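# Seat a stopper fully into each of two bottles

## Task

Drive one stopper into the neck of each of the two bottles until it sits down on the flange, with both bottles still upright at the end.

## Robot and tools

Robot: two six-joint arms, left_arm and right_arm, each ending in a sixteen-motor hand with three fingers (index, middle, ring) and a thumb. right_arm has a right hand; left_arm has its mirror-image left hand. Calibrated bases in the scene frame: left_arm at (+0.017, +0.322, +0.038) m, right_arm at (-0.067, -0.329, +0.038) m, both facing nearly the same way.

Frames. Scene frame: origin on the table top midway between the arms, +z up, +x out over the table, left_arm on the +y side. Table and fixed cameras (cam_high, cam_low) use it. Reported hand positions (m), quaternions (wxyz) and velocities use each arm's own base frame. Movement offsets, however, are along the axes of that arm's current Hand target. Hand point axes (right hand): +z runs along straight fingers toward the tips, +x across the palm away from the thumb, +y out of the palm face. On the left hand +x points toward the thumb. The hand point sits just past the index/middle knuckles; straight fingertips reach roughly 0.12 m beyond it along +z.

The 48-number row (used by execute_actions and move). One row commands both arms, always all 48 values, each in [-1, 1]: left dx, dy, dz, rx, ry, rz; left 16 hand motors; left current_limit; left speed; then the same 24 for the right. The six pose numbers are an offset from that arm's Hand target as it stood when the action or move began, not an absolute pose; 1.0 equals 0.6 m or 180 degrees, and rx, ry, rz form a single rotation vector. All six at 0 means hold at the Hand target. The hand numbers are absolute goals, not changes: 0 is a real angle. To leave a hand unchanged, copy back its hand_goal, hand_current_limit and hand_speed.
Motor order: index_mcp, index_abd, index_pip, index_dip, middle_mcp, middle_abd, middle_pip, middle_dip, ring_mcp, ring_abd, ring_pip, ring_dip, thumb_cmc, thumb_axl, thumb_mcp, thumb_ipl. Each maps linearly between its hinge stops. Moving toward -1 curls fingers toward the palm. Straight values: _mcp +0.75, _abd 0.00, _pip +0.58, _dip +0.70; thumb_cmc +0.71 (toward -1 swings the thumb in front of the palm), thumb_axl +0.68, thumb_mcp +0.23, thumb_ipl +0.17. current_limit maps -1..+1 to 0..550 mA (start +0.4); speed sets hinge rate at (speed+1)/2 of 8.5 rad/s (start -0.6).

Tools.
execute_actions(actions, cameras): actions is a list of actions, each a table of up to 15 rows at 1/30 s per row (0.5 s per action); a short table repeats its final row. Every row in one action counts from the same start pose. cameras: names, ["all"], or []; images come by default only when actions is empty.
move(target, speed, blend, stop_force, zero, blocking, cameras): straight-line hand paths. target is one row or up to 15 rows, every row an offset from the same starting Hand targets. speed: m/s, 0.002 to 3.6, default 0.25 (rotation up to twice that in rad/s); one value or one per target. blend: corner rounding in m for lists, 0 means stop at each. stop_force: 3 to 120 N, shared by both arms; ends an arm's path when its wrist sensor feels that much push against its travel; unreliable when the hand rotates; omit it when backing away from a contact. zero (only with stop_force): rezero before moving, default true. blocking=false returns early but cannot combine with stop_force. Paths do not avoid obstacles or the other arm.
wait(seconds 0 to 10), stop() brakes a running move, zoom_image(camera, region [x0,y0,x1,y1], at most 504 px each way) on the latest image of cam_high, cam_low, cam_left_wrist or cam_right_wrist (all 672x504), zero_wrist_force(arm), read_manual (licence text only), finished_scene (final; the stoppers must stay seated afterwards without the robot).

Results. Per arm: end_effector_position, quaternion, velocities, Hand target (last commanded pose after clipping; next offsets count from it), joint positions and torques, Wrist force/torque in the end effector's axes (contact from a surface reads as a force into the arm), hand_goal, hand_measured, hand_current_ma, hand_state per motor (moving, goal, blocked, overload), temperatures. A move adds a line like move: done, off_target, moving, held or fault, plus limits=paced (pose clipped) or limits=held (steps withheld). The hand often stops a bit short of its Hand target; send the remaining distance as a new offset.

Cautions. Orientation commands are clipped to 32 degrees from the current orientation per step. The arms are stiff: commanding even slightly past a firm contact can exceed about 150 N or a joint limit (wrist joints 24.6 N m) and cause a 10 s fault stop, so press slowly with stop_force. To relieve a press, command back past the hand point. Do not let arms or hands push each other, route paths away from an arm's own base, and keep arms from lingering stretched or straining (motors overheat at 85 °C). A hand motor at 495 mA or more for 5 s shuts down. Never let a bottle tip, a part drop or anything leave the table; avoid fast impacts with fixed objects.

Each tool is called after "Request:" in YAML: its name, and indented under it one key for each argument.

## Session

Request:
execute_actions:
  actions: []

Scene clock: 0.00 s.
left_arm: end_effector_position=(+0.3452, -0.0248, +0.0925) hand_goal=(+0.754, +0.000, +0.576, +0.696, +0.754, +0.000, +0.576, +0.696, +0.754, +0.000, +0.576, +0.696, +0.714, +0.678, +0.226, +0.168) hand_measured=(+0.754, +0.000, +0.576, +0.696, +0.754, +0.000, +0.576, +0.696, +0.754, +0.000, +0.576, +0.696, +0.714, +0.678, +0.226, +0.168) hand_current_ma=(+0, +0, +0, +0, +0, +0, +0, +0, +0, +0, +0, +0, +0, +0, +0, +0) hand_state=(goal, goal, goal, goal, goal, goal, goal, goal, overload, goal, goal, goal, goal, goal, goal, goal) hand_current_limit=0.40 hand_speed=-0.60 end_effector_quat_wxyz=(-0.062, -0.300, +0.945, -0.114) | right_arm: end_effector_position=(+0.7289, +0.0341, +0.2121) hand_goal=(+0.754, +0.000, +0.576, +0.696, +0.754, +0.000, +0.576, +0.696, +0.754, +0.000, +0.576, +0.696, +0.714, +0.678, +0.226, +0.168) hand_measured=(+0.754, +0.000, +0.576, +0.696, +0.754, +0.000, +0.576, +0.696, +0.754, +0.000, +0.576, +0.696, +0.714, +0.678, +0.226, +0.168) hand_current_ma=(+0, +0, +0, +0, +0, +0, +0, +0, +0, +0, +0, +0, +0, +0, +0, +0) hand_state=(goal, goal, goal, goal, goal, goal, goal, goal, goal, goal, goal, goal, goal, goal, goal, goal) hand_current_limit=0.40 hand_speed=-0.60 end_effector_quat_wxyz=(-0.307, +0.430, +0.836, -0.146)
Joint positions: left_arm=[3.409 -1.577 -2.257 -0.995 1.339 -1.904] | right_arm=[-0.167 -0.634 0.402 -0.65 -1.658 -0.757]
Joint velocities: within noise
Joint torques (N m): no reading
Motor temperatures (°C): left_arm=[27 26 26 30 28 32] | right_arm=[24 25 24 38 32 30]
Wrist force (N): no reading
Wrist torque (N m): no reading
Wrist force, peak (N): no reading
Hand target: left_arm +0.3452, -0.0248, +0.0925; -0.062, -0.300, +0.945, -0.114 | right_arm +0.7289, +0.0341, +0.2121; -0.307, +0.430, +0.836, -0.146

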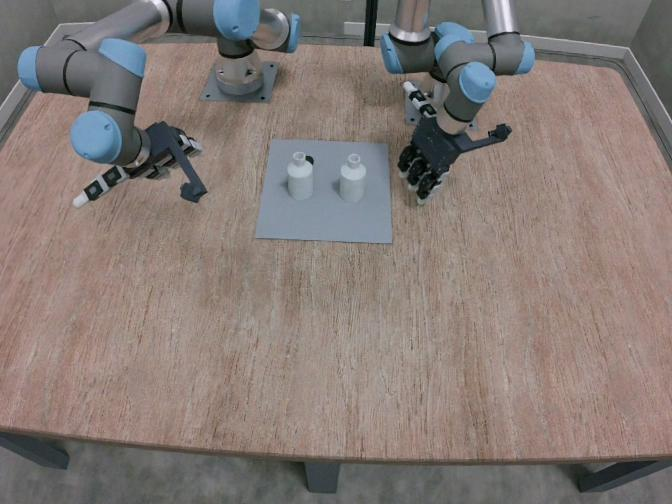

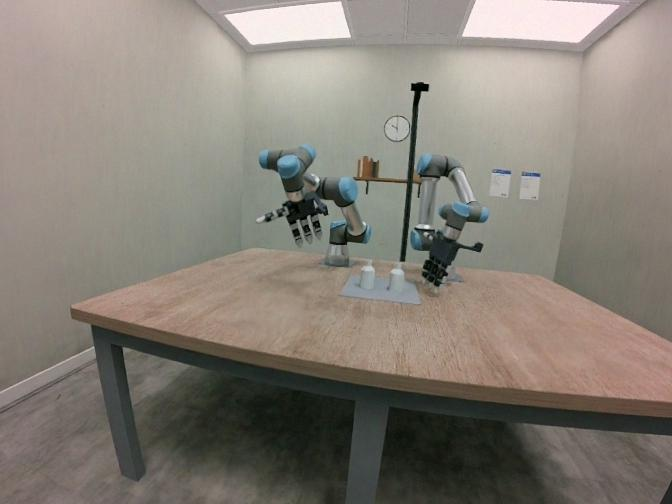

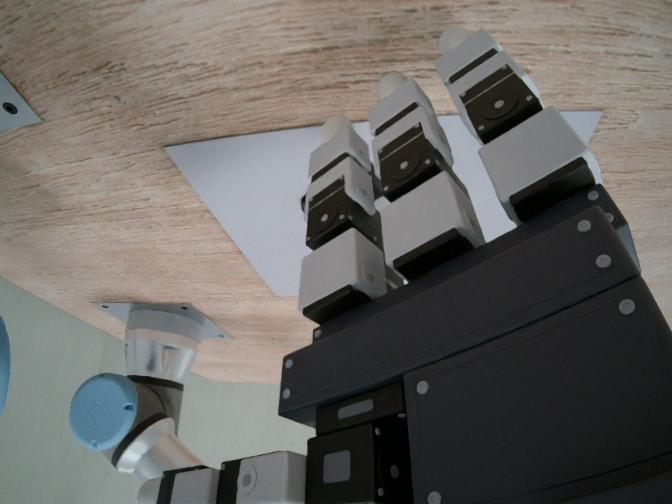

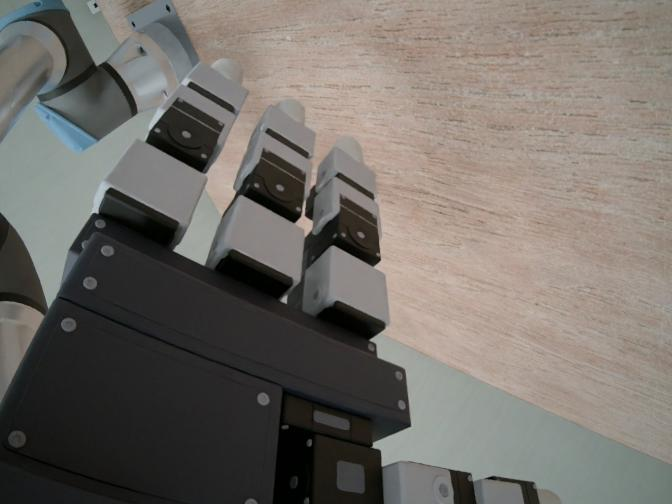

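Request:
zoom_image:
  camera: "cam_high"
  region: [240, 120, 440, 260]

Request:
zoom_image:
  camera: "cam_low"
  region: [320, 240, 480, 320]

Request:
zoom_image:
  camera: "cam_left_wrist"
  region: [250, 100, 450, 300]

Scaled by 2.520.

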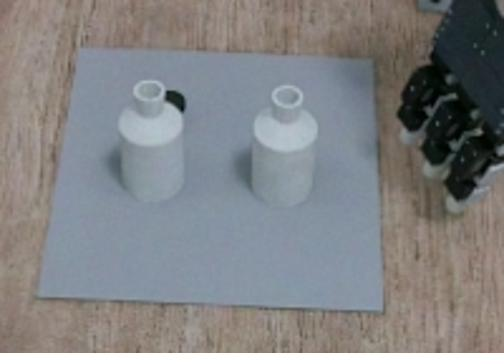

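Scaled by 3.150.

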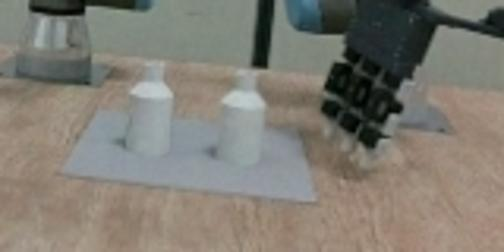

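Scaled by 2.520 from the camera's 672x504 image, which has a finer 960x720 frame.

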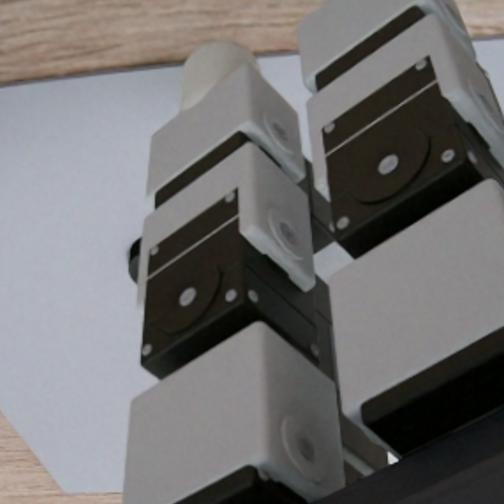

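Request:
move:
  target: [0.0435,-0.2647,-0.3005,-0.1579,-0.1130,-0.0095,0.754,0,0.576,0.696,0.754,0,0.576,0.696,0.754,0,0.576,0.696,0.714,0.678,0.226,0.168,0.4,-0.6,0,0,0,0,0,0,0.754,0,0.576,0.696,0.754,0,0.576,0.696,0.754,0,0.576,0.696,0.714,0.678,0.226,0.168,0.4,-0.6]
  cameras: ["all"]

Scene clock: 72.03 s.
left_arm: end_effector_position=(+0.4252, -0.1201, +0.2996) hand_goal=(+0.754, +0.000, +0.576, +0.696, +0.754, +0.000, +0.576, +0.696, +0.754, +0.000, +0.576, +0.696, +0.714, +0.678, +0.226, +0.168) hand_measured=(+0.754, +0.000, +0.576, +0.696, +0.754, +0.000, +0.576, +0.696, +0.714, +0.000, +0.576, +0.696, +0.714, +0.678, +0.224, +0.168) hand_current_ma=(+0, +0, +0, +0, +0, +0, +0, +0, +0, +0, +0, +0, +0, +0, -1, +0) hand_state=(goal, goal, goal, goal, goal, goal, goal, goal, overload, goal, goal, goal, goal, goal, goal, goal) hand_current_limit=0.40 hand_speed=-0.60 end_effector_quat_wxyz=(+0.031, -0.304, +0.936, +0.176) | right_arm: end_effector_position=(+0.7289, +0.0341, +0.2121) hand_goal=(+0.754, +0.000, +0.576, +0.696, +0.754, +0.000, +0.576, +0.696, +0.754, +0.000, +0.576, +0.696, +0.714, +0.678, +0.226, +0.168) hand_measured=(+0.750, +0.000, +0.576, +0.696, +0.750, +0.000, +0.576, +0.696, +0.750, +0.000, +0.576, +0.696, +0.712, +0.678, +0.224, +0.168) hand_current_ma=(-3, +0, +0, +0, -3, +0, +0, +0, -3, +0, +0, +0, -2, +0, -1, +0) hand_state=(goal, goal, goal, goal, goal, goal, goal, goal, goal, goal, goal, goal, goal, goal, goal, goal) hand_current_limit=0.40 hand_speed=-0.60 end_effector_quat_wxyz=(-0.307, +0.430, +0.836, -0.146)
Joint positions: left_arm=[2.918 -1.722 -1.618 -1.505 1.905 -2.446] | right_arm=[-0.167 -0.634 0.402 -0.65 -1.658 -0.757]
Joint torques (N m): left_arm=[3.33 33.86 29.21 1.34 1.83 1.08] | right_arm=[-0.72 -57.89 -19.4 -1.05 -0.42 0.16]
Wrist force (N): left_arm=[0.9 -0.2 -0.3] | right_arm=[-0.3 0.2 0.3]
Wrist torque (N m): left_arm=[0.06 0.02 -0.03] | right_arm=[0.00 0.03 -0.02]
Wrist force, peak (N): left_arm=[-0.2 1.8 1.8] | right_arm=[-0.4 -0.7 0.2]
Hand target: left_arm +0.4252, -0.1200, +0.2997; +0.031, -0.305, +0.936, +0.176 | right_arm +0.7289, +0.0341, +0.2121; -0.307, +0.430, +0.836, -0.146
Off the commanded pose: left_arm 0.000 m, 0 deg | right_arm 0.000 m, 0 deg.
move: done
camera_calibration:
cam_left_wrist: T_world_to_cam=[[0.991474, -0.0823659, -0.100969, -0.429398], [-0.0281188, -0.891865, 0.451427, -0.271068], [-0.127233, -0.444739, -0.886577, 0.389886], [0, 0, 0, 1]] pos_world=[0.467721, -0.103726, 0.424675]

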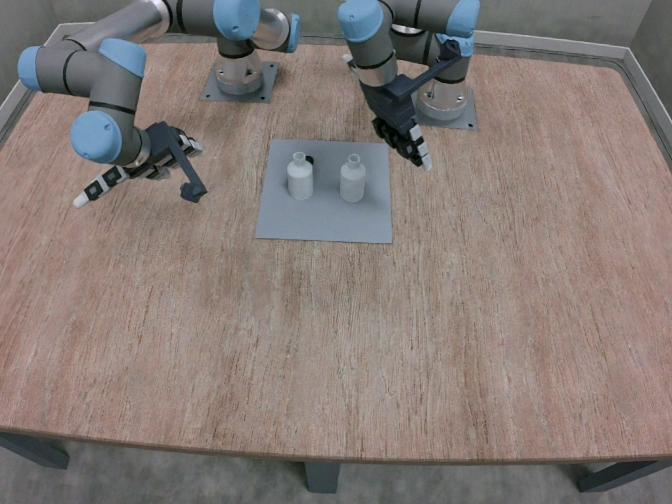

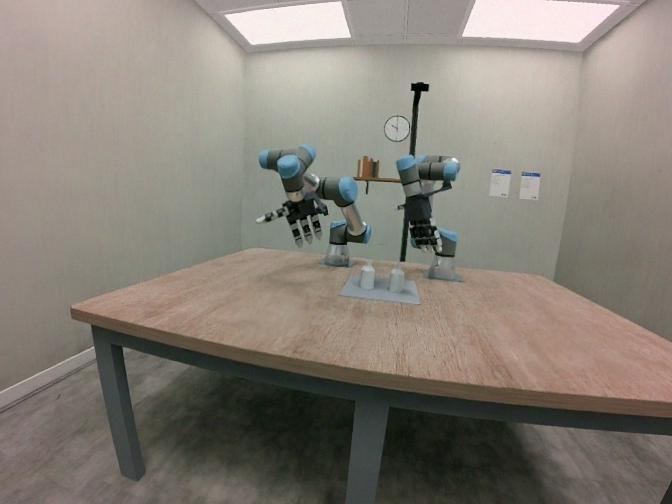

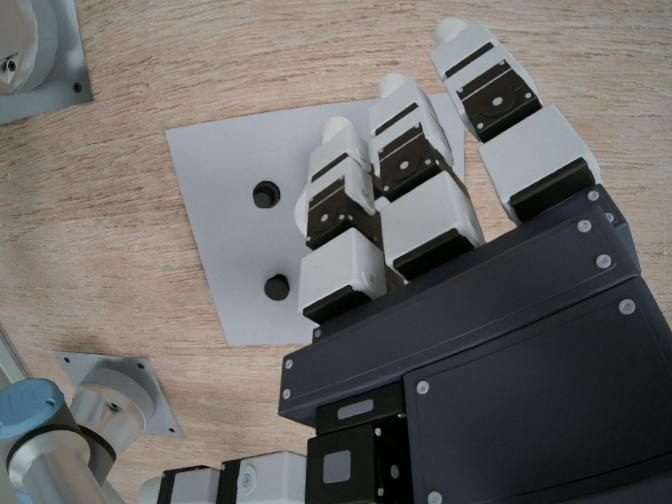

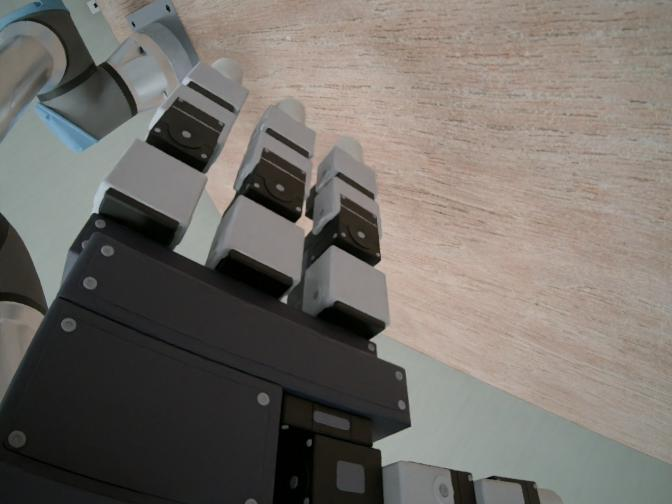

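Request:
zoom_image:
  camera: "cam_left_wrist"
  region: [210, 150, 330, 240]

Request:
zoom_image:
  camera: "cam_left_wrist"
  region: [220, 245, 340, 335]

Scaled by 4.200 from the camera's 672x504 image, which has a finer 960x720 frame.

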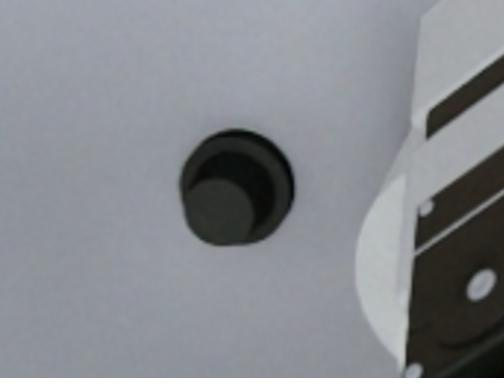

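Scaled by 4.200 from the camera's 672x504 image, which has a finer 960x720 frame.

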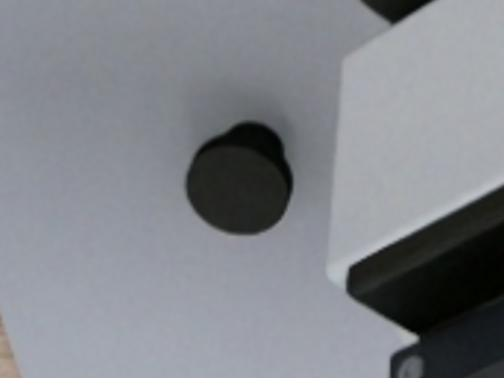

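Request:
move:
  target:
    - [-0.1072,0.1512,-0.0202,0,0,0,0.754,0,0.576,0.696,0.754,0,0.576,0.696,0.754,0,0.576,0.696,0.714,0.678,0.226,0.168,0.4,-0.6,0.398,-0.5067,0.0845,0.096,-0.274,-0.762,0.754,0,0.576,0.696,0.754,0,0.576,0.696,0.754,0,0.576,0.696,0.714,0.678,0.226,0.168,0.4,-0.6]
    - [-0.1072,0.1512,-0.0202,0,0,0,0.754,0,0.576,0.696,0.754,0,0.576,0.696,0.754,0,0.576,0.696,0.714,0.678,0.226,0.168,0.4,-0.6,0.398,-0.5067,0.0845,0.236,-0.704,-0.4995,0.754,0,0.576,0.696,0.754,0,0.576,0.696,0.754,0,0.576,0.696,0.714,0.678,0.226,0.168,0.4,-0.6]
  speed: 0.3
  blend: 0.03
  cameras: ["all"]

Scene clock: 324.77 s.
left_arm: end_effector_position=(+0.4254, -0.0200, +0.3499) hand_goal=(+0.754, +0.000, +0.576, +0.696, +0.754, +0.000, +0.576, +0.696, +0.754, +0.000, +0.576, +0.696, +0.714, +0.678, +0.226, +0.168) hand_measured=(+0.754, +0.000, +0.576, +0.696, +0.754, +0.000, +0.576, +0.696, +0.714, +0.000, +0.576, +0.696, +0.714, +0.678, +0.224, +0.168) hand_current_ma=(+0, +0, +0, +0, +0, +0, +0, +0, +0, +0, +0, +0, +0, +0, -1, +0) hand_state=(goal, goal, goal, goal, goal, goal, goal, goal, overload, goal, goal, goal, goal, goal, goal, goal) hand_current_limit=0.40 hand_speed=-0.60 end_effector_quat_wxyz=(+0.031, -0.305, +0.936, +0.176) | right_arm: end_effector_position=(+0.3997, +0.0495, +0.4205) hand_goal=(+0.754, +0.000, +0.576, +0.696, +0.754, +0.000, +0.576, +0.696, +0.754, +0.000, +0.576, +0.696, +0.714, +0.678, +0.226, +0.168) hand_measured=(+0.748, +0.000, +0.576, +0.696, +0.748, +0.000, +0.576, +0.696, +0.748, +0.000, +0.576, +0.696, +0.706, +0.678, +0.224, +0.168) hand_current_ma=(-8, +0, +0, +0, -8, +0, +0, +0, -9, +0, +0, +0, -9, +0, -2, +0) hand_state=(goal, goal, goal, goal, goal, goal, goal, goal, goal, goal, goal, goal, goal, goal, goal, goal) hand_current_limit=0.40 hand_speed=-0.60 end_effector_quat_wxyz=(-0.406, +0.583, -0.574, +0.406)
Joint positions: left_arm=[3.106 -1.617 -1.622 -1.538 1.924 -2.247] | right_arm=[-0.549 -2.238 2.262 -2.762 -1.051 -3.358]
Joint torques (N m): left_arm=[-11.48 17.67 20.81 3.8 -0.41 -2.12] | right_arm=[11 10.02 -19.89 -4.45 -0.35 -1.07]
Wrist force (N): left_arm=[1.1 0.0 -0.1] | right_arm=[-0.1 0.6 -0.4]
Wrist torque (N m): left_arm=[0.08 -0.04 -0.01] | right_arm=[0.15 -0.09 -0.05]
Wrist force, peak (N): left_arm=[1.6 -0.3 0.2] | right_arm=[0.1 -1.2 1.0]
Hand target: left_arm +0.4254, -0.0200, +0.3498; +0.031, -0.305, +0.936, +0.176 | right_arm +0.3997, +0.0496, +0.4204; -0.406, +0.583, -0.574, +0.406
Off the commanded pose: left_arm 0.000 m, 0 deg | right_arm 0.000 m, 0 deg.
move: done
camera_calibration:
cam_left_wrist: T_world_to_cam=[[0.991487, -0.0822987, -0.1009, -0.416329], [-0.0281185, -0.891968, 0.451224, -0.204441], [-0.127135, -0.444545, -0.886688, 0.4789], [0, 0, 0, 1]] pos_world=[0.467921, -0.00372552, 0.474876]
cam_right_wrist: T_world_to_cam=[[-0.194228, 0.801394, -0.565723, 0.31683], [-0.467873, 0.431201, 0.771466, -0.202549], [0.862189, 0.414527, 0.2912, -0.360615], [0, 0, 0, 1]] pos_world=[0.277688, -0.0170814, 0.440509]

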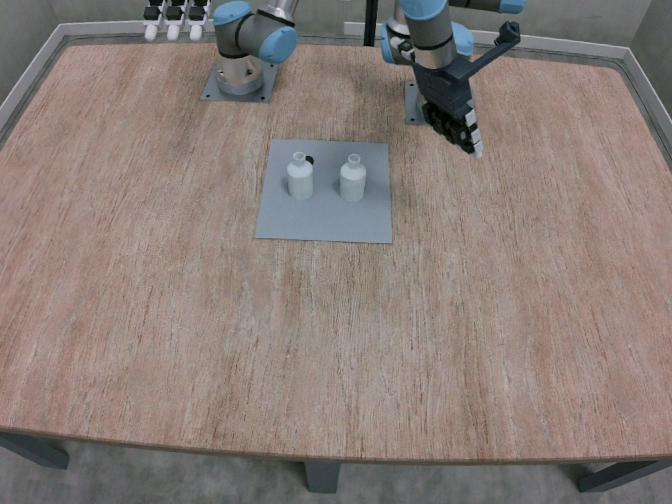

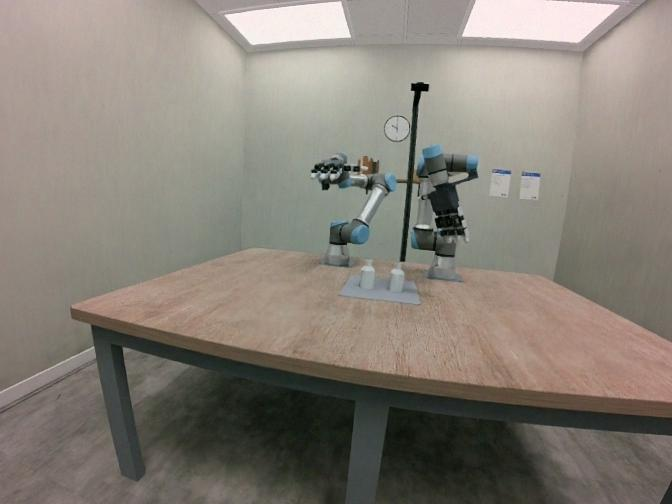

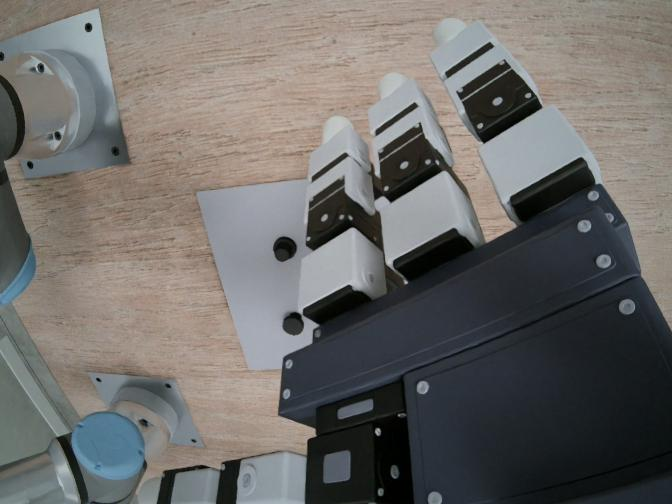

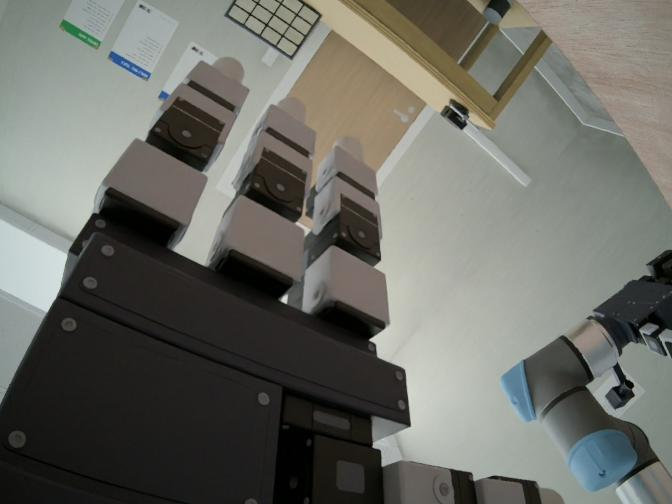

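Request:
zoom_image:
  camera: "cam_left_wrist"
  region: [240, 210, 340, 350]

Request:
zoom_image:
  camera: "cam_high"
  region: [260, 130, 400, 220]

Scaled by 3.600 from the camera's 672x504 image, which has a finer 960x720 frame.

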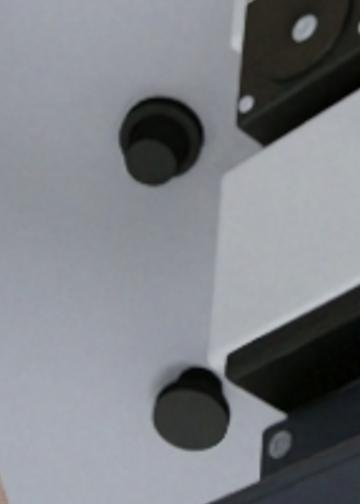

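Scaled by 3.600.

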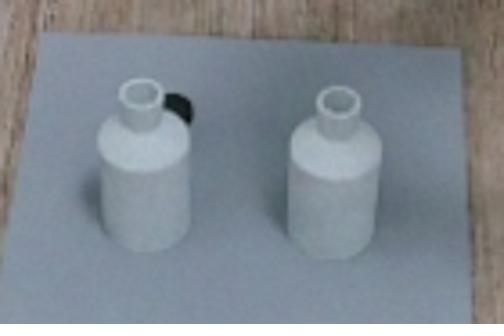

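Request:
move:
  target:
    - [-0.0814,-0.0582,-0.0049,0,0,0,0.754,0,0.576,0.696,0.754,0,0.576,0.696,0.754,0,0.576,0.696,0.714,0.678,0.226,0.168,0.4,-0.6,-0.4067,0.1863,0.0645,0.002,-0.27,-0.0974,0.338,-0.1,-0.431,0.696,0.338,0.1,-0.431,0.696,-0.068,0,-0.883,0.261,-0.666,0.678,0.0,0.168,0.4,-0.6]
    - [-0.0814,-0.0582,-0.0049,0,0,0,0.754,0,0.576,0.696,0.754,0,0.576,0.696,0.754,0,0.576,0.696,0.714,0.678,0.226,0.168,0.4,-0.6,-0.4087,0.4525,0.1605,0.002,-0.27,-0.0974,0.338,-0.1,-0.431,0.696,0.338,0.1,-0.431,0.696,-0.068,0,-0.883,0.261,-0.666,0.678,0.0,0.168,0.4,-0.6]
  speed: [0.3,0.15]
  blend: 0.02
  cameras: ["all"]

Scene clock: 415.40 s.
left_arm: end_effector_position=(+0.4855, -0.0200, +0.3498) hand_goal=(+0.754, +0.000, +0.576, +0.696, +0.754, +0.000, +0.576, +0.696, +0.754, +0.000, +0.576, +0.696, +0.714, +0.678, +0.226, +0.168) hand_measured=(+0.754, +0.000, +0.576, +0.696, +0.754, +0.000, +0.576, +0.696, +0.714, +0.000, +0.576, +0.696, +0.714, +0.678, +0.224, +0.168) hand_current_ma=(+0, +0, +0, +0, +0, +0, +0, +0, +0, +0, +0, +0, +0, +0, -1, +0) hand_state=(goal, goal, goal, goal, goal, goal, goal, goal, overload, goal, goal, goal, goal, goal, goal, goal) hand_current_limit=0.40 hand_speed=-0.60 end_effector_quat_wxyz=(+0.031, -0.305, +0.936, +0.176) | right_arm: end_effector_position=(+0.3953, +0.2926, +0.1306) hand_goal=(+0.338, -0.100, -0.430, +0.696, +0.338, +0.100, -0.430, +0.696, -0.068, +0.000, -0.882, +0.262, -0.666, +0.678, +0.000, +0.168) hand_measured=(+0.334, -0.096, -0.426, +0.696, +0.334, +0.098, -0.426, +0.696, -0.066, +0.000, -0.874, +0.266, -0.662, +0.678, +0.002, +0.168) hand_current_ma=(-3, +2, +4, +0, -3, -2, +4, +0, +1, +0, +9, +3, +3, +0, +1, +0) hand_state=(goal, goal, goal, goal, goal, goal, goal, goal, goal, goal, goal, goal, goal, goal, goal, goal) hand_current_limit=0.40 hand_speed=-0.60 end_effector_quat_wxyz=(-0.543, +0.775, -0.263, +0.188)
Joint positions: left_arm=[3.11 -1.757 -1.465 -1.554 1.924 -2.243] | right_arm=[-0.006 -1.301 2.526 -3.831 -0.729 -3.565]
Joint torques (N m): left_arm=[3.62 40.13 12.39 4.13 1.56 -0.07] | right_arm=[11.42 -13.5 -14.8 -3.56 1.73 -1.68]
Wrist force (N): left_arm=[1.2 -0.5 0.1] | right_arm=[0.4 0.2 -0.6]
Wrist torque (N m): left_arm=[-0.03 -0.03 0.03] | right_arm=[0.27 -0.16 -0.04]
Wrist force, peak (N): left_arm=[1.6 -0.3 0.4] | right_arm=[-0.3 1.9 0.1]
Hand target: left_arm +0.4855, -0.0200, +0.3498; +0.031, -0.305, +0.936, +0.176 | right_arm +0.3953, +0.2927, +0.1306; -0.543, +0.775, -0.263, +0.188
Off the commanded pose: left_arm 0.000 m, 0 deg | right_arm 0.000 m, 0 deg.
move: done
camera_calibration:
cam_left_wrist: T_world_to_cam=[[0.991487, -0.0822987, -0.1009, -0.475918], [-0.0281185, -0.891968, 0.451224, -0.202751], [-0.127135, -0.444545, -0.886688, 0.486541], [0, 0, 0, 1]] pos_world=[0.528021, -0.00372552, 0.474876]
cam_right_wrist: T_world_to_cam=[[-0.749507, 0.345165, -0.56489, 0.31009], [-0.627889, -0.10029, 0.771814, 0.132875], [0.20975, 0.933168, 0.291893, -0.267199], [0, 0, 0, 1]] pos_world=[0.371891, 0.155636, 0.150605]

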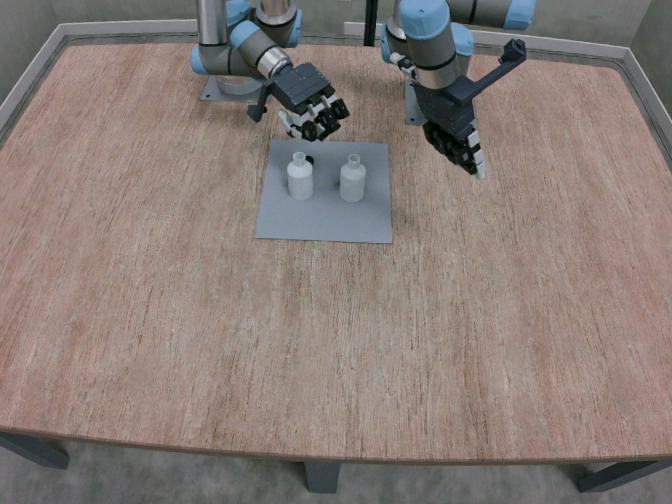

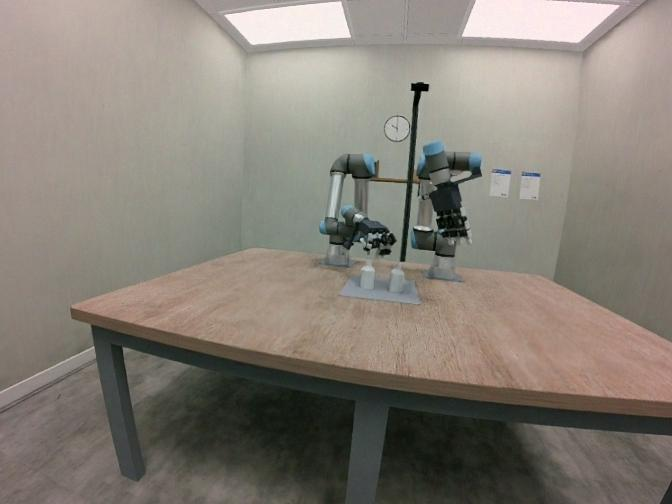

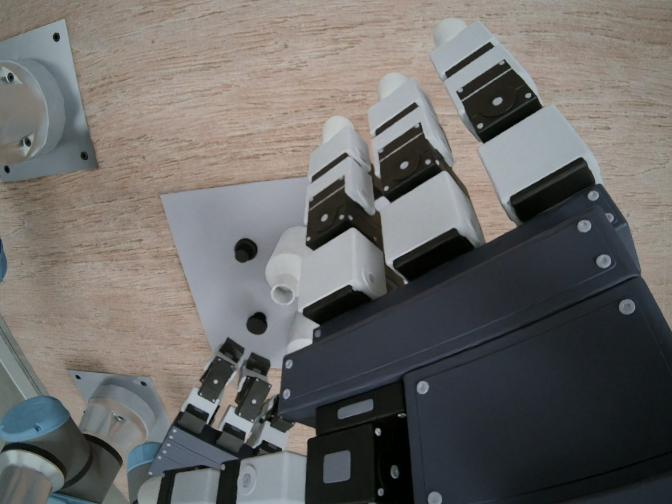

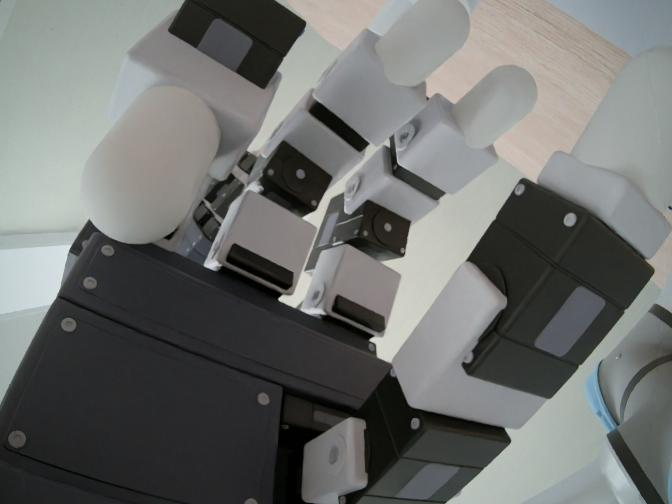

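Request:
zoom_image:
  camera: "cam_left_wrist"
  region: [140, 220, 320, 460]

Request:
zoom_image:
  camera: "cam_high"
  region: [240, 60, 400, 220]

Scaled by 2.100 from the camera's 672x504 image, which has a finer 960x720 frame.

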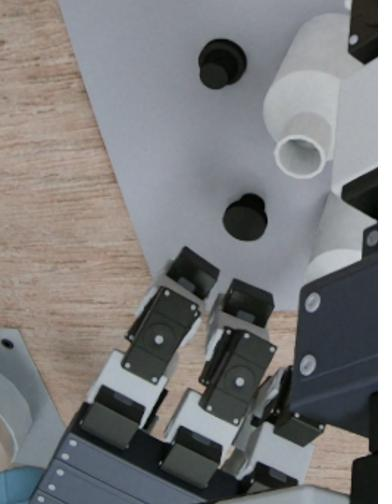

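Scaled by 3.150.

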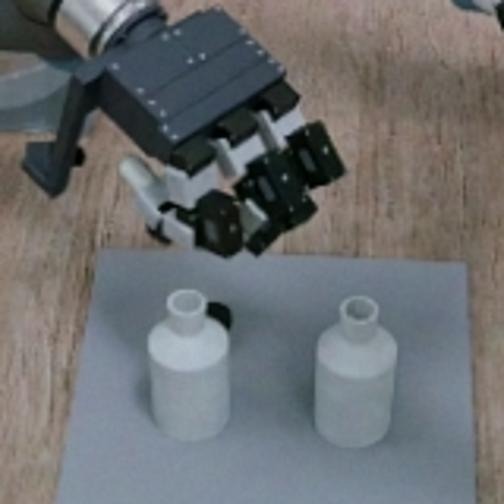

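Request:
move:
  target: [0,0,0,0,0,0,0.754,0,0.576,0.696,0.754,0,0.576,0.696,0.754,0,0.576,0.696,0.714,0.678,0.226,0.168,0.4,-0.6,0.0068,0.1389,0.0567,0,0,0,0.338,-0.1,-0.431,0.696,0.338,0.1,-0.431,0.696,-0.068,0,-0.883,0.261,-0.666,0.678,0.0,0.168,0.4,-0.6]
  speed: 0.12
  cameras: ["all"]

Request:
zoom_image:
  camera: "cam_right_wrist"
  region: [420, 0, 672, 190]

Request:
zoom_image:
  camera: "cam_left_wrist"
  region: [140, 220, 320, 460]

Scene clock: 456.80 s.
left_arm: end_effector_position=(+0.4855, -0.0200, +0.3498) hand_goal=(+0.754, +0.000, +0.576, +0.696, +0.754, +0.000, +0.576, +0.696, +0.754, +0.000, +0.576, +0.696, +0.714, +0.678, +0.226, +0.168) hand_measured=(+0.754, +0.000, +0.576, +0.696, +0.754, +0.000, +0.576, +0.696, +0.714, +0.000, +0.576, +0.696, +0.714, +0.678, +0.224, +0.168) hand_current_ma=(+0, +0, +0, +0, +0, +0, +0, +0, +0, +0, +0, +0, +0, +0, -1, +0) hand_state=(goal, goal, goal, goal, goal, goal, goal, goal, overload, goal, goal, goal, goal, goal, goal, goal) hand_current_limit=0.40 hand_speed=-0.60 end_effector_quat_wxyz=(+0.031, -0.305, +0.936, +0.176) | right_arm: end_effector_position=(+0.4079, +0.2924, +0.0658) hand_goal=(+0.338, -0.100, -0.430, +0.696, +0.338, +0.100, -0.430, +0.696, -0.068, +0.000, -0.882, +0.262, -0.666, +0.678, +0.000, +0.168) hand_measured=(+0.334, -0.096, -0.426, +0.696, +0.334, +0.098, -0.426, +0.696, -0.050, -0.038, -0.888, +0.266, -0.662, +0.678, +0.002, +0.168) hand_current_ma=(-3, +2, +4, +0, -4, -2, +3, +0, +31, -69, -7, +3, +3, +0, +1, +0) hand_state=(goal, goal, goal, goal, goal, goal, goal, goal, goal, blocked, goal, goal, goal, goal, goal, goal) hand_current_limit=0.40 hand_speed=-0.60 end_effector_quat_wxyz=(-0.565, +0.754, -0.220, +0.252)
Joint positions: left_arm=[3.11 -1.757 -1.465 -1.554 1.924 -2.243] | right_arm=[-0.009 -0.931 2.514 -4.363 -0.726 -3.553]
Joint torques (N m): left_arm=[-10.5 39.39 13.88 4.12 1.12 -1.89] | right_arm=[-15.18 -4.31 9.42 10.31 -1.93 0.89]
Wrist force (N): left_arm=[1.2 -0.3 0.3] | right_arm=[-2.5 -52.4 -20.3]
Wrist torque (N m): left_arm=[-0.03 -0.03 0.03] | right_arm=[0.77 1.28 -3.79]
Wrist force, peak (N): left_arm=[1.7 -0.3 0.3] | right_arm=[-9.3 -67.8 -29.0]
Hand target: left_arm +0.4855, -0.0200, +0.3498; +0.031, -0.305, +0.936, +0.176 | right_arm +0.4012, +0.2927, +0.0407; -0.543, +0.775, -0.263, +0.188
Off the commanded pose: left_arm 0.000 m, 0 deg | right_arm 0.026 m, 9 deg.
move: off_target (right_arm)
camera_calibration:
cam_left_wrist: T_world_to_cam=[[0.991487, -0.0822987, -0.1009, -0.475918], [-0.0281185, -0.891968, 0.451224, -0.202751], [-0.127135, -0.444545, -0.886688, 0.486541], [0, 0, 0, 1]] pos_world=[0.528021, -0.00372552, 0.474876]
cam_right_wrist: T_world_to_cam=[[-0.645408, 0.352865, -0.677447, 0.245699], [-0.746321, -0.10247, 0.657651, 0.247224], [0.162644, 0.930047, 0.329485, -0.233052], [0, 0, 0, 1]] pos_world=[0.380989, 0.155383, 0.0806482]

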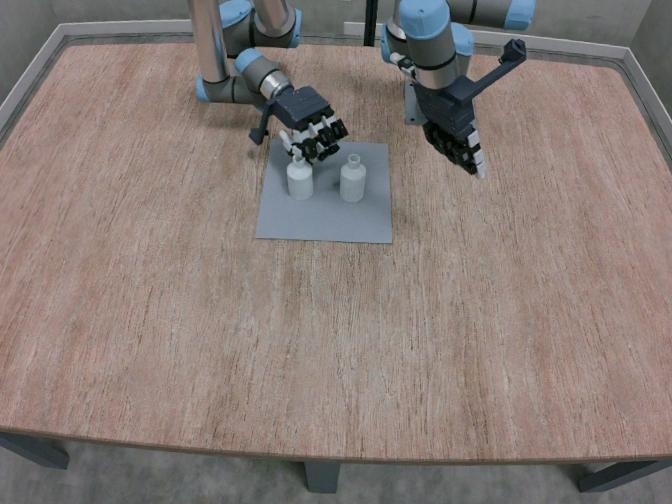

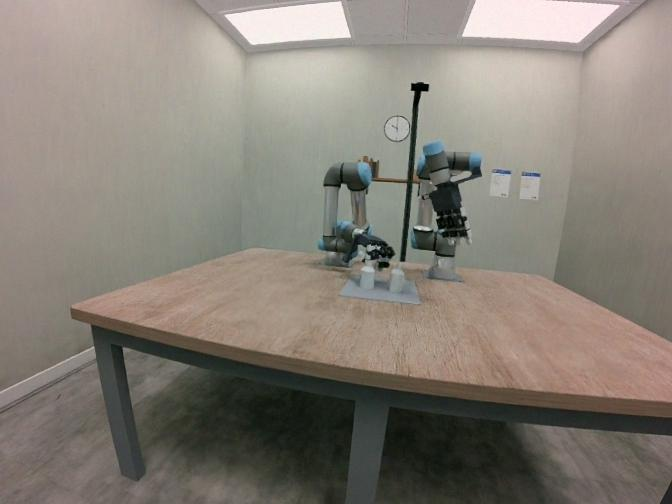

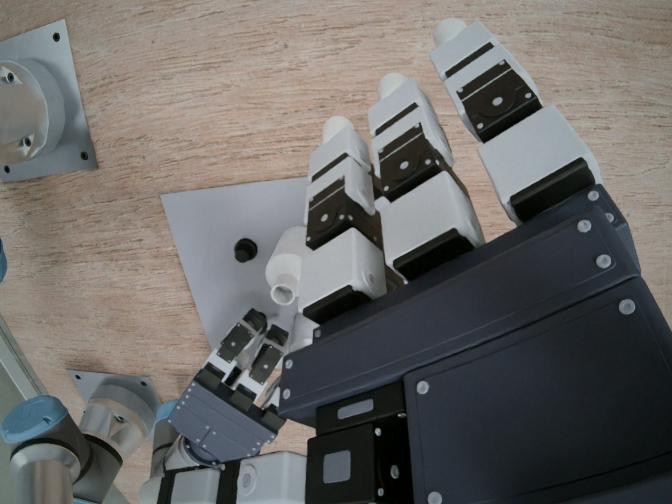

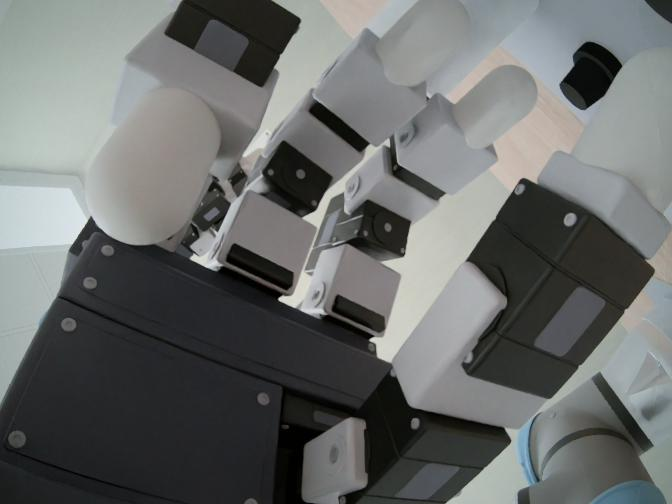

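Scaled by 2.000 from the camera's 672x504 image, which has a finer 960x720 frame.

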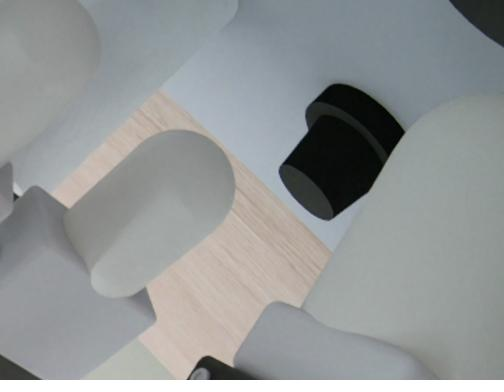

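Scaled by 2.100 from the camera's 672x504 image, which has a finer 960x720 frame.

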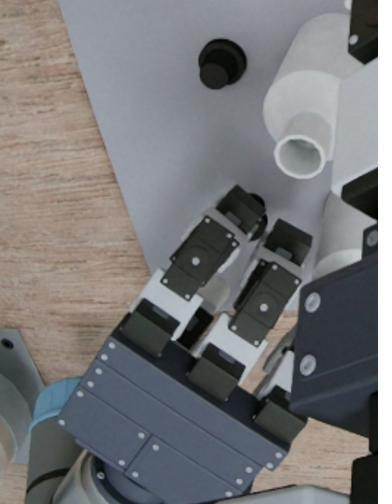

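Request:
move:
  target: [0,0,0,0,0,0,0.754,0,0.576,0.696,0.754,0,0.576,0.696,0.754,0,0.576,0.696,0.714,0.678,0.226,0.168,0.4,-0.6,-0.001,-0.1409,-0.0509,0,0,0,0.338,-0.1,-0.431,0.696,0.338,0.1,-0.431,0.696,-0.068,0,-0.883,0.261,-0.666,0.678,0.0,0.168,0.4,-0.6]
  speed: 0.1
  cameras: ["all"]

Request:
zoom_image:
  camera: "cam_high"
  region: [240, 60, 400, 220]

Scene clock: 466.43 s.
left_arm: end_effector_position=(+0.4855, -0.0200, +0.3498) hand_goal=(+0.754, +0.000, +0.576, +0.696, +0.754, +0.000, +0.576, +0.696, +0.754, +0.000, +0.576, +0.696, +0.714, +0.678, +0.226, +0.168) hand_measured=(+0.754, +0.000, +0.576, +0.696, +0.754, +0.000, +0.576, +0.696, +0.714, +0.000, +0.576, +0.696, +0.714, +0.678, +0.224, +0.168) hand_current_ma=(+0, +0, +0, +0, +0, +0, +0, +0, +0, +0, +0, +0, +0, +0, -1, +0) hand_state=(goal, goal, goal, goal, goal, goal, goal, goal, overload, goal, goal, goal, goal, goal, goal, goal) hand_current_limit=0.40 hand_speed=-0.60 end_effector_quat_wxyz=(+0.031, -0.305, +0.936, +0.176) | right_arm: end_effector_position=(+0.4003, +0.2934, +0.1306) hand_goal=(+0.338, -0.100, -0.430, +0.696, +0.338, +0.100, -0.430, +0.696, -0.068, +0.000, -0.882, +0.262, -0.666, +0.678, +0.000, +0.168) hand_measured=(+0.334, -0.096, -0.426, +0.696, +0.334, +0.098, -0.426, +0.696, -0.068, -0.004, -0.882, +0.266, -0.662, +0.678, +0.002, +0.168) hand_current_ma=(-3, +2, +4, +0, -4, -2, +3, +0, +0, -2, +0, +3, +3, +0, +1, +0) hand_state=(goal, goal, goal, goal, goal, goal, goal, goal, goal, goal, goal, goal, goal, goal, goal, goal) hand_current_limit=0.40 hand_speed=-0.60 end_effector_quat_wxyz=(-0.543, +0.775, -0.263, +0.188)
Joint positions: left_arm=[3.11 -1.757 -1.465 -1.554 1.924 -2.243] | right_arm=[-0.003 -1.292 2.512 -3.827 -0.731 -3.563]
Joint torques (N m): left_arm=[-9.52 39.49 13.55 4.38 -0.02 -1.83] | right_arm=[7.24 -27.45 -1.6 -2.17 -0.47 1.14]
Wrist force (N): left_arm=[1.3 -0.5 0.2] | right_arm=[0.2 -0.3 -0.8]
Wrist torque (N m): left_arm=[-0.04 -0.04 0.04] | right_arm=[0.22 -0.13 0.04]
Wrist force, peak (N): left_arm=[1.8 -0.2 0.2] | right_arm=[-6.7 -55.5 -23.4]
Hand target: left_arm +0.4855, -0.0200, +0.3498; +0.031, -0.305, +0.936, +0.176 | right_arm +0.4003, +0.2934, +0.1306; -0.543, +0.775, -0.263, +0.188
Off the commanded pose: left_arm 0.000 m, 0 deg | right_arm 0.000 m, 0 deg.
move: done
camera_calibration:
cam_left_wrist: T_world_to_cam=[[0.991487, -0.0822987, -0.1009, -0.475918], [-0.0281185, -0.891968, 0.451224, -0.202751], [-0.127135, -0.444545, -0.886688, 0.486541], [0, 0, 0, 1]] pos_world=[0.528021, -0.00372552, 0.474876]
cam_right_wrist: T_world_to_cam=[[-0.749325, 0.34491, -0.565287, 0.313592], [-0.628207, -0.100251, 0.771561, 0.136244], [0.209448, 0.933267, 0.291795, -0.268883], [0, 0, 0, 1]] pos_world=[0.376889, 0.156437, 0.150607]

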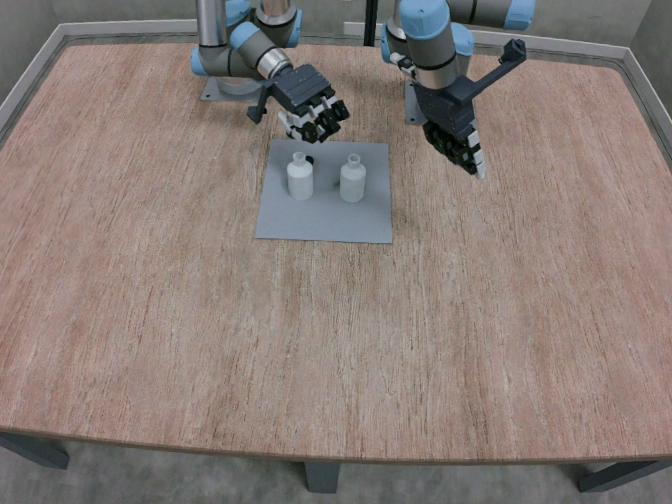

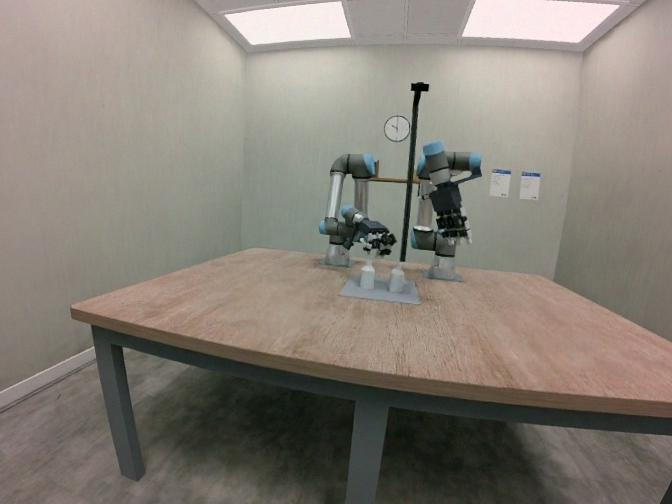

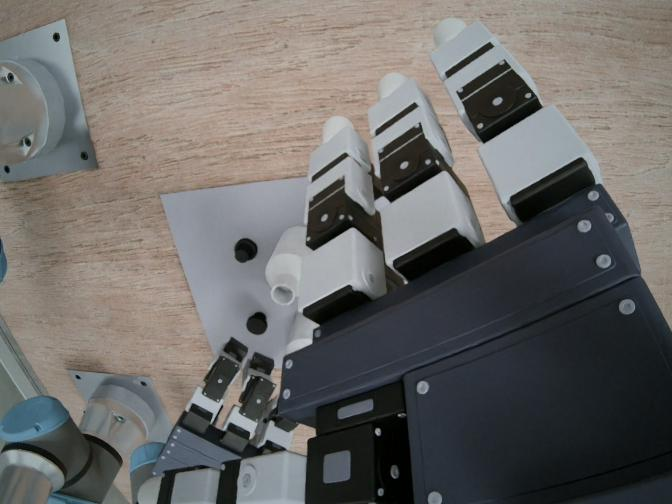

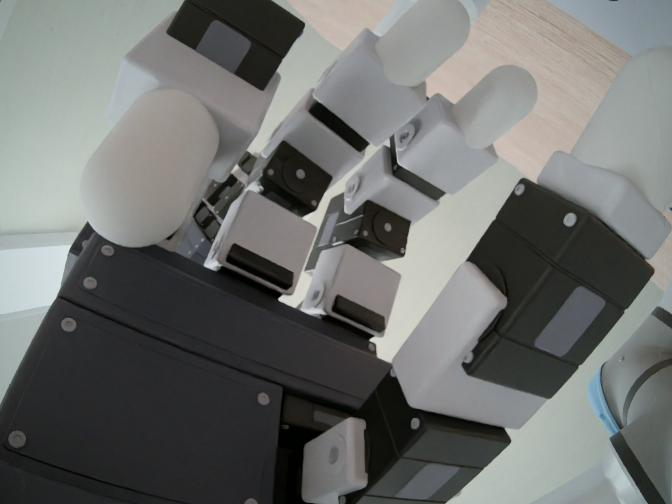

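Scaled by 3.150.

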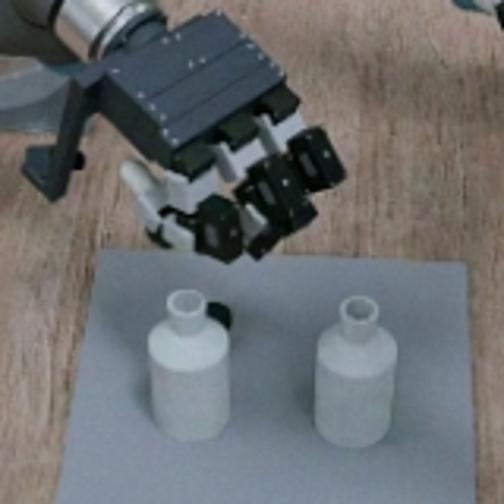

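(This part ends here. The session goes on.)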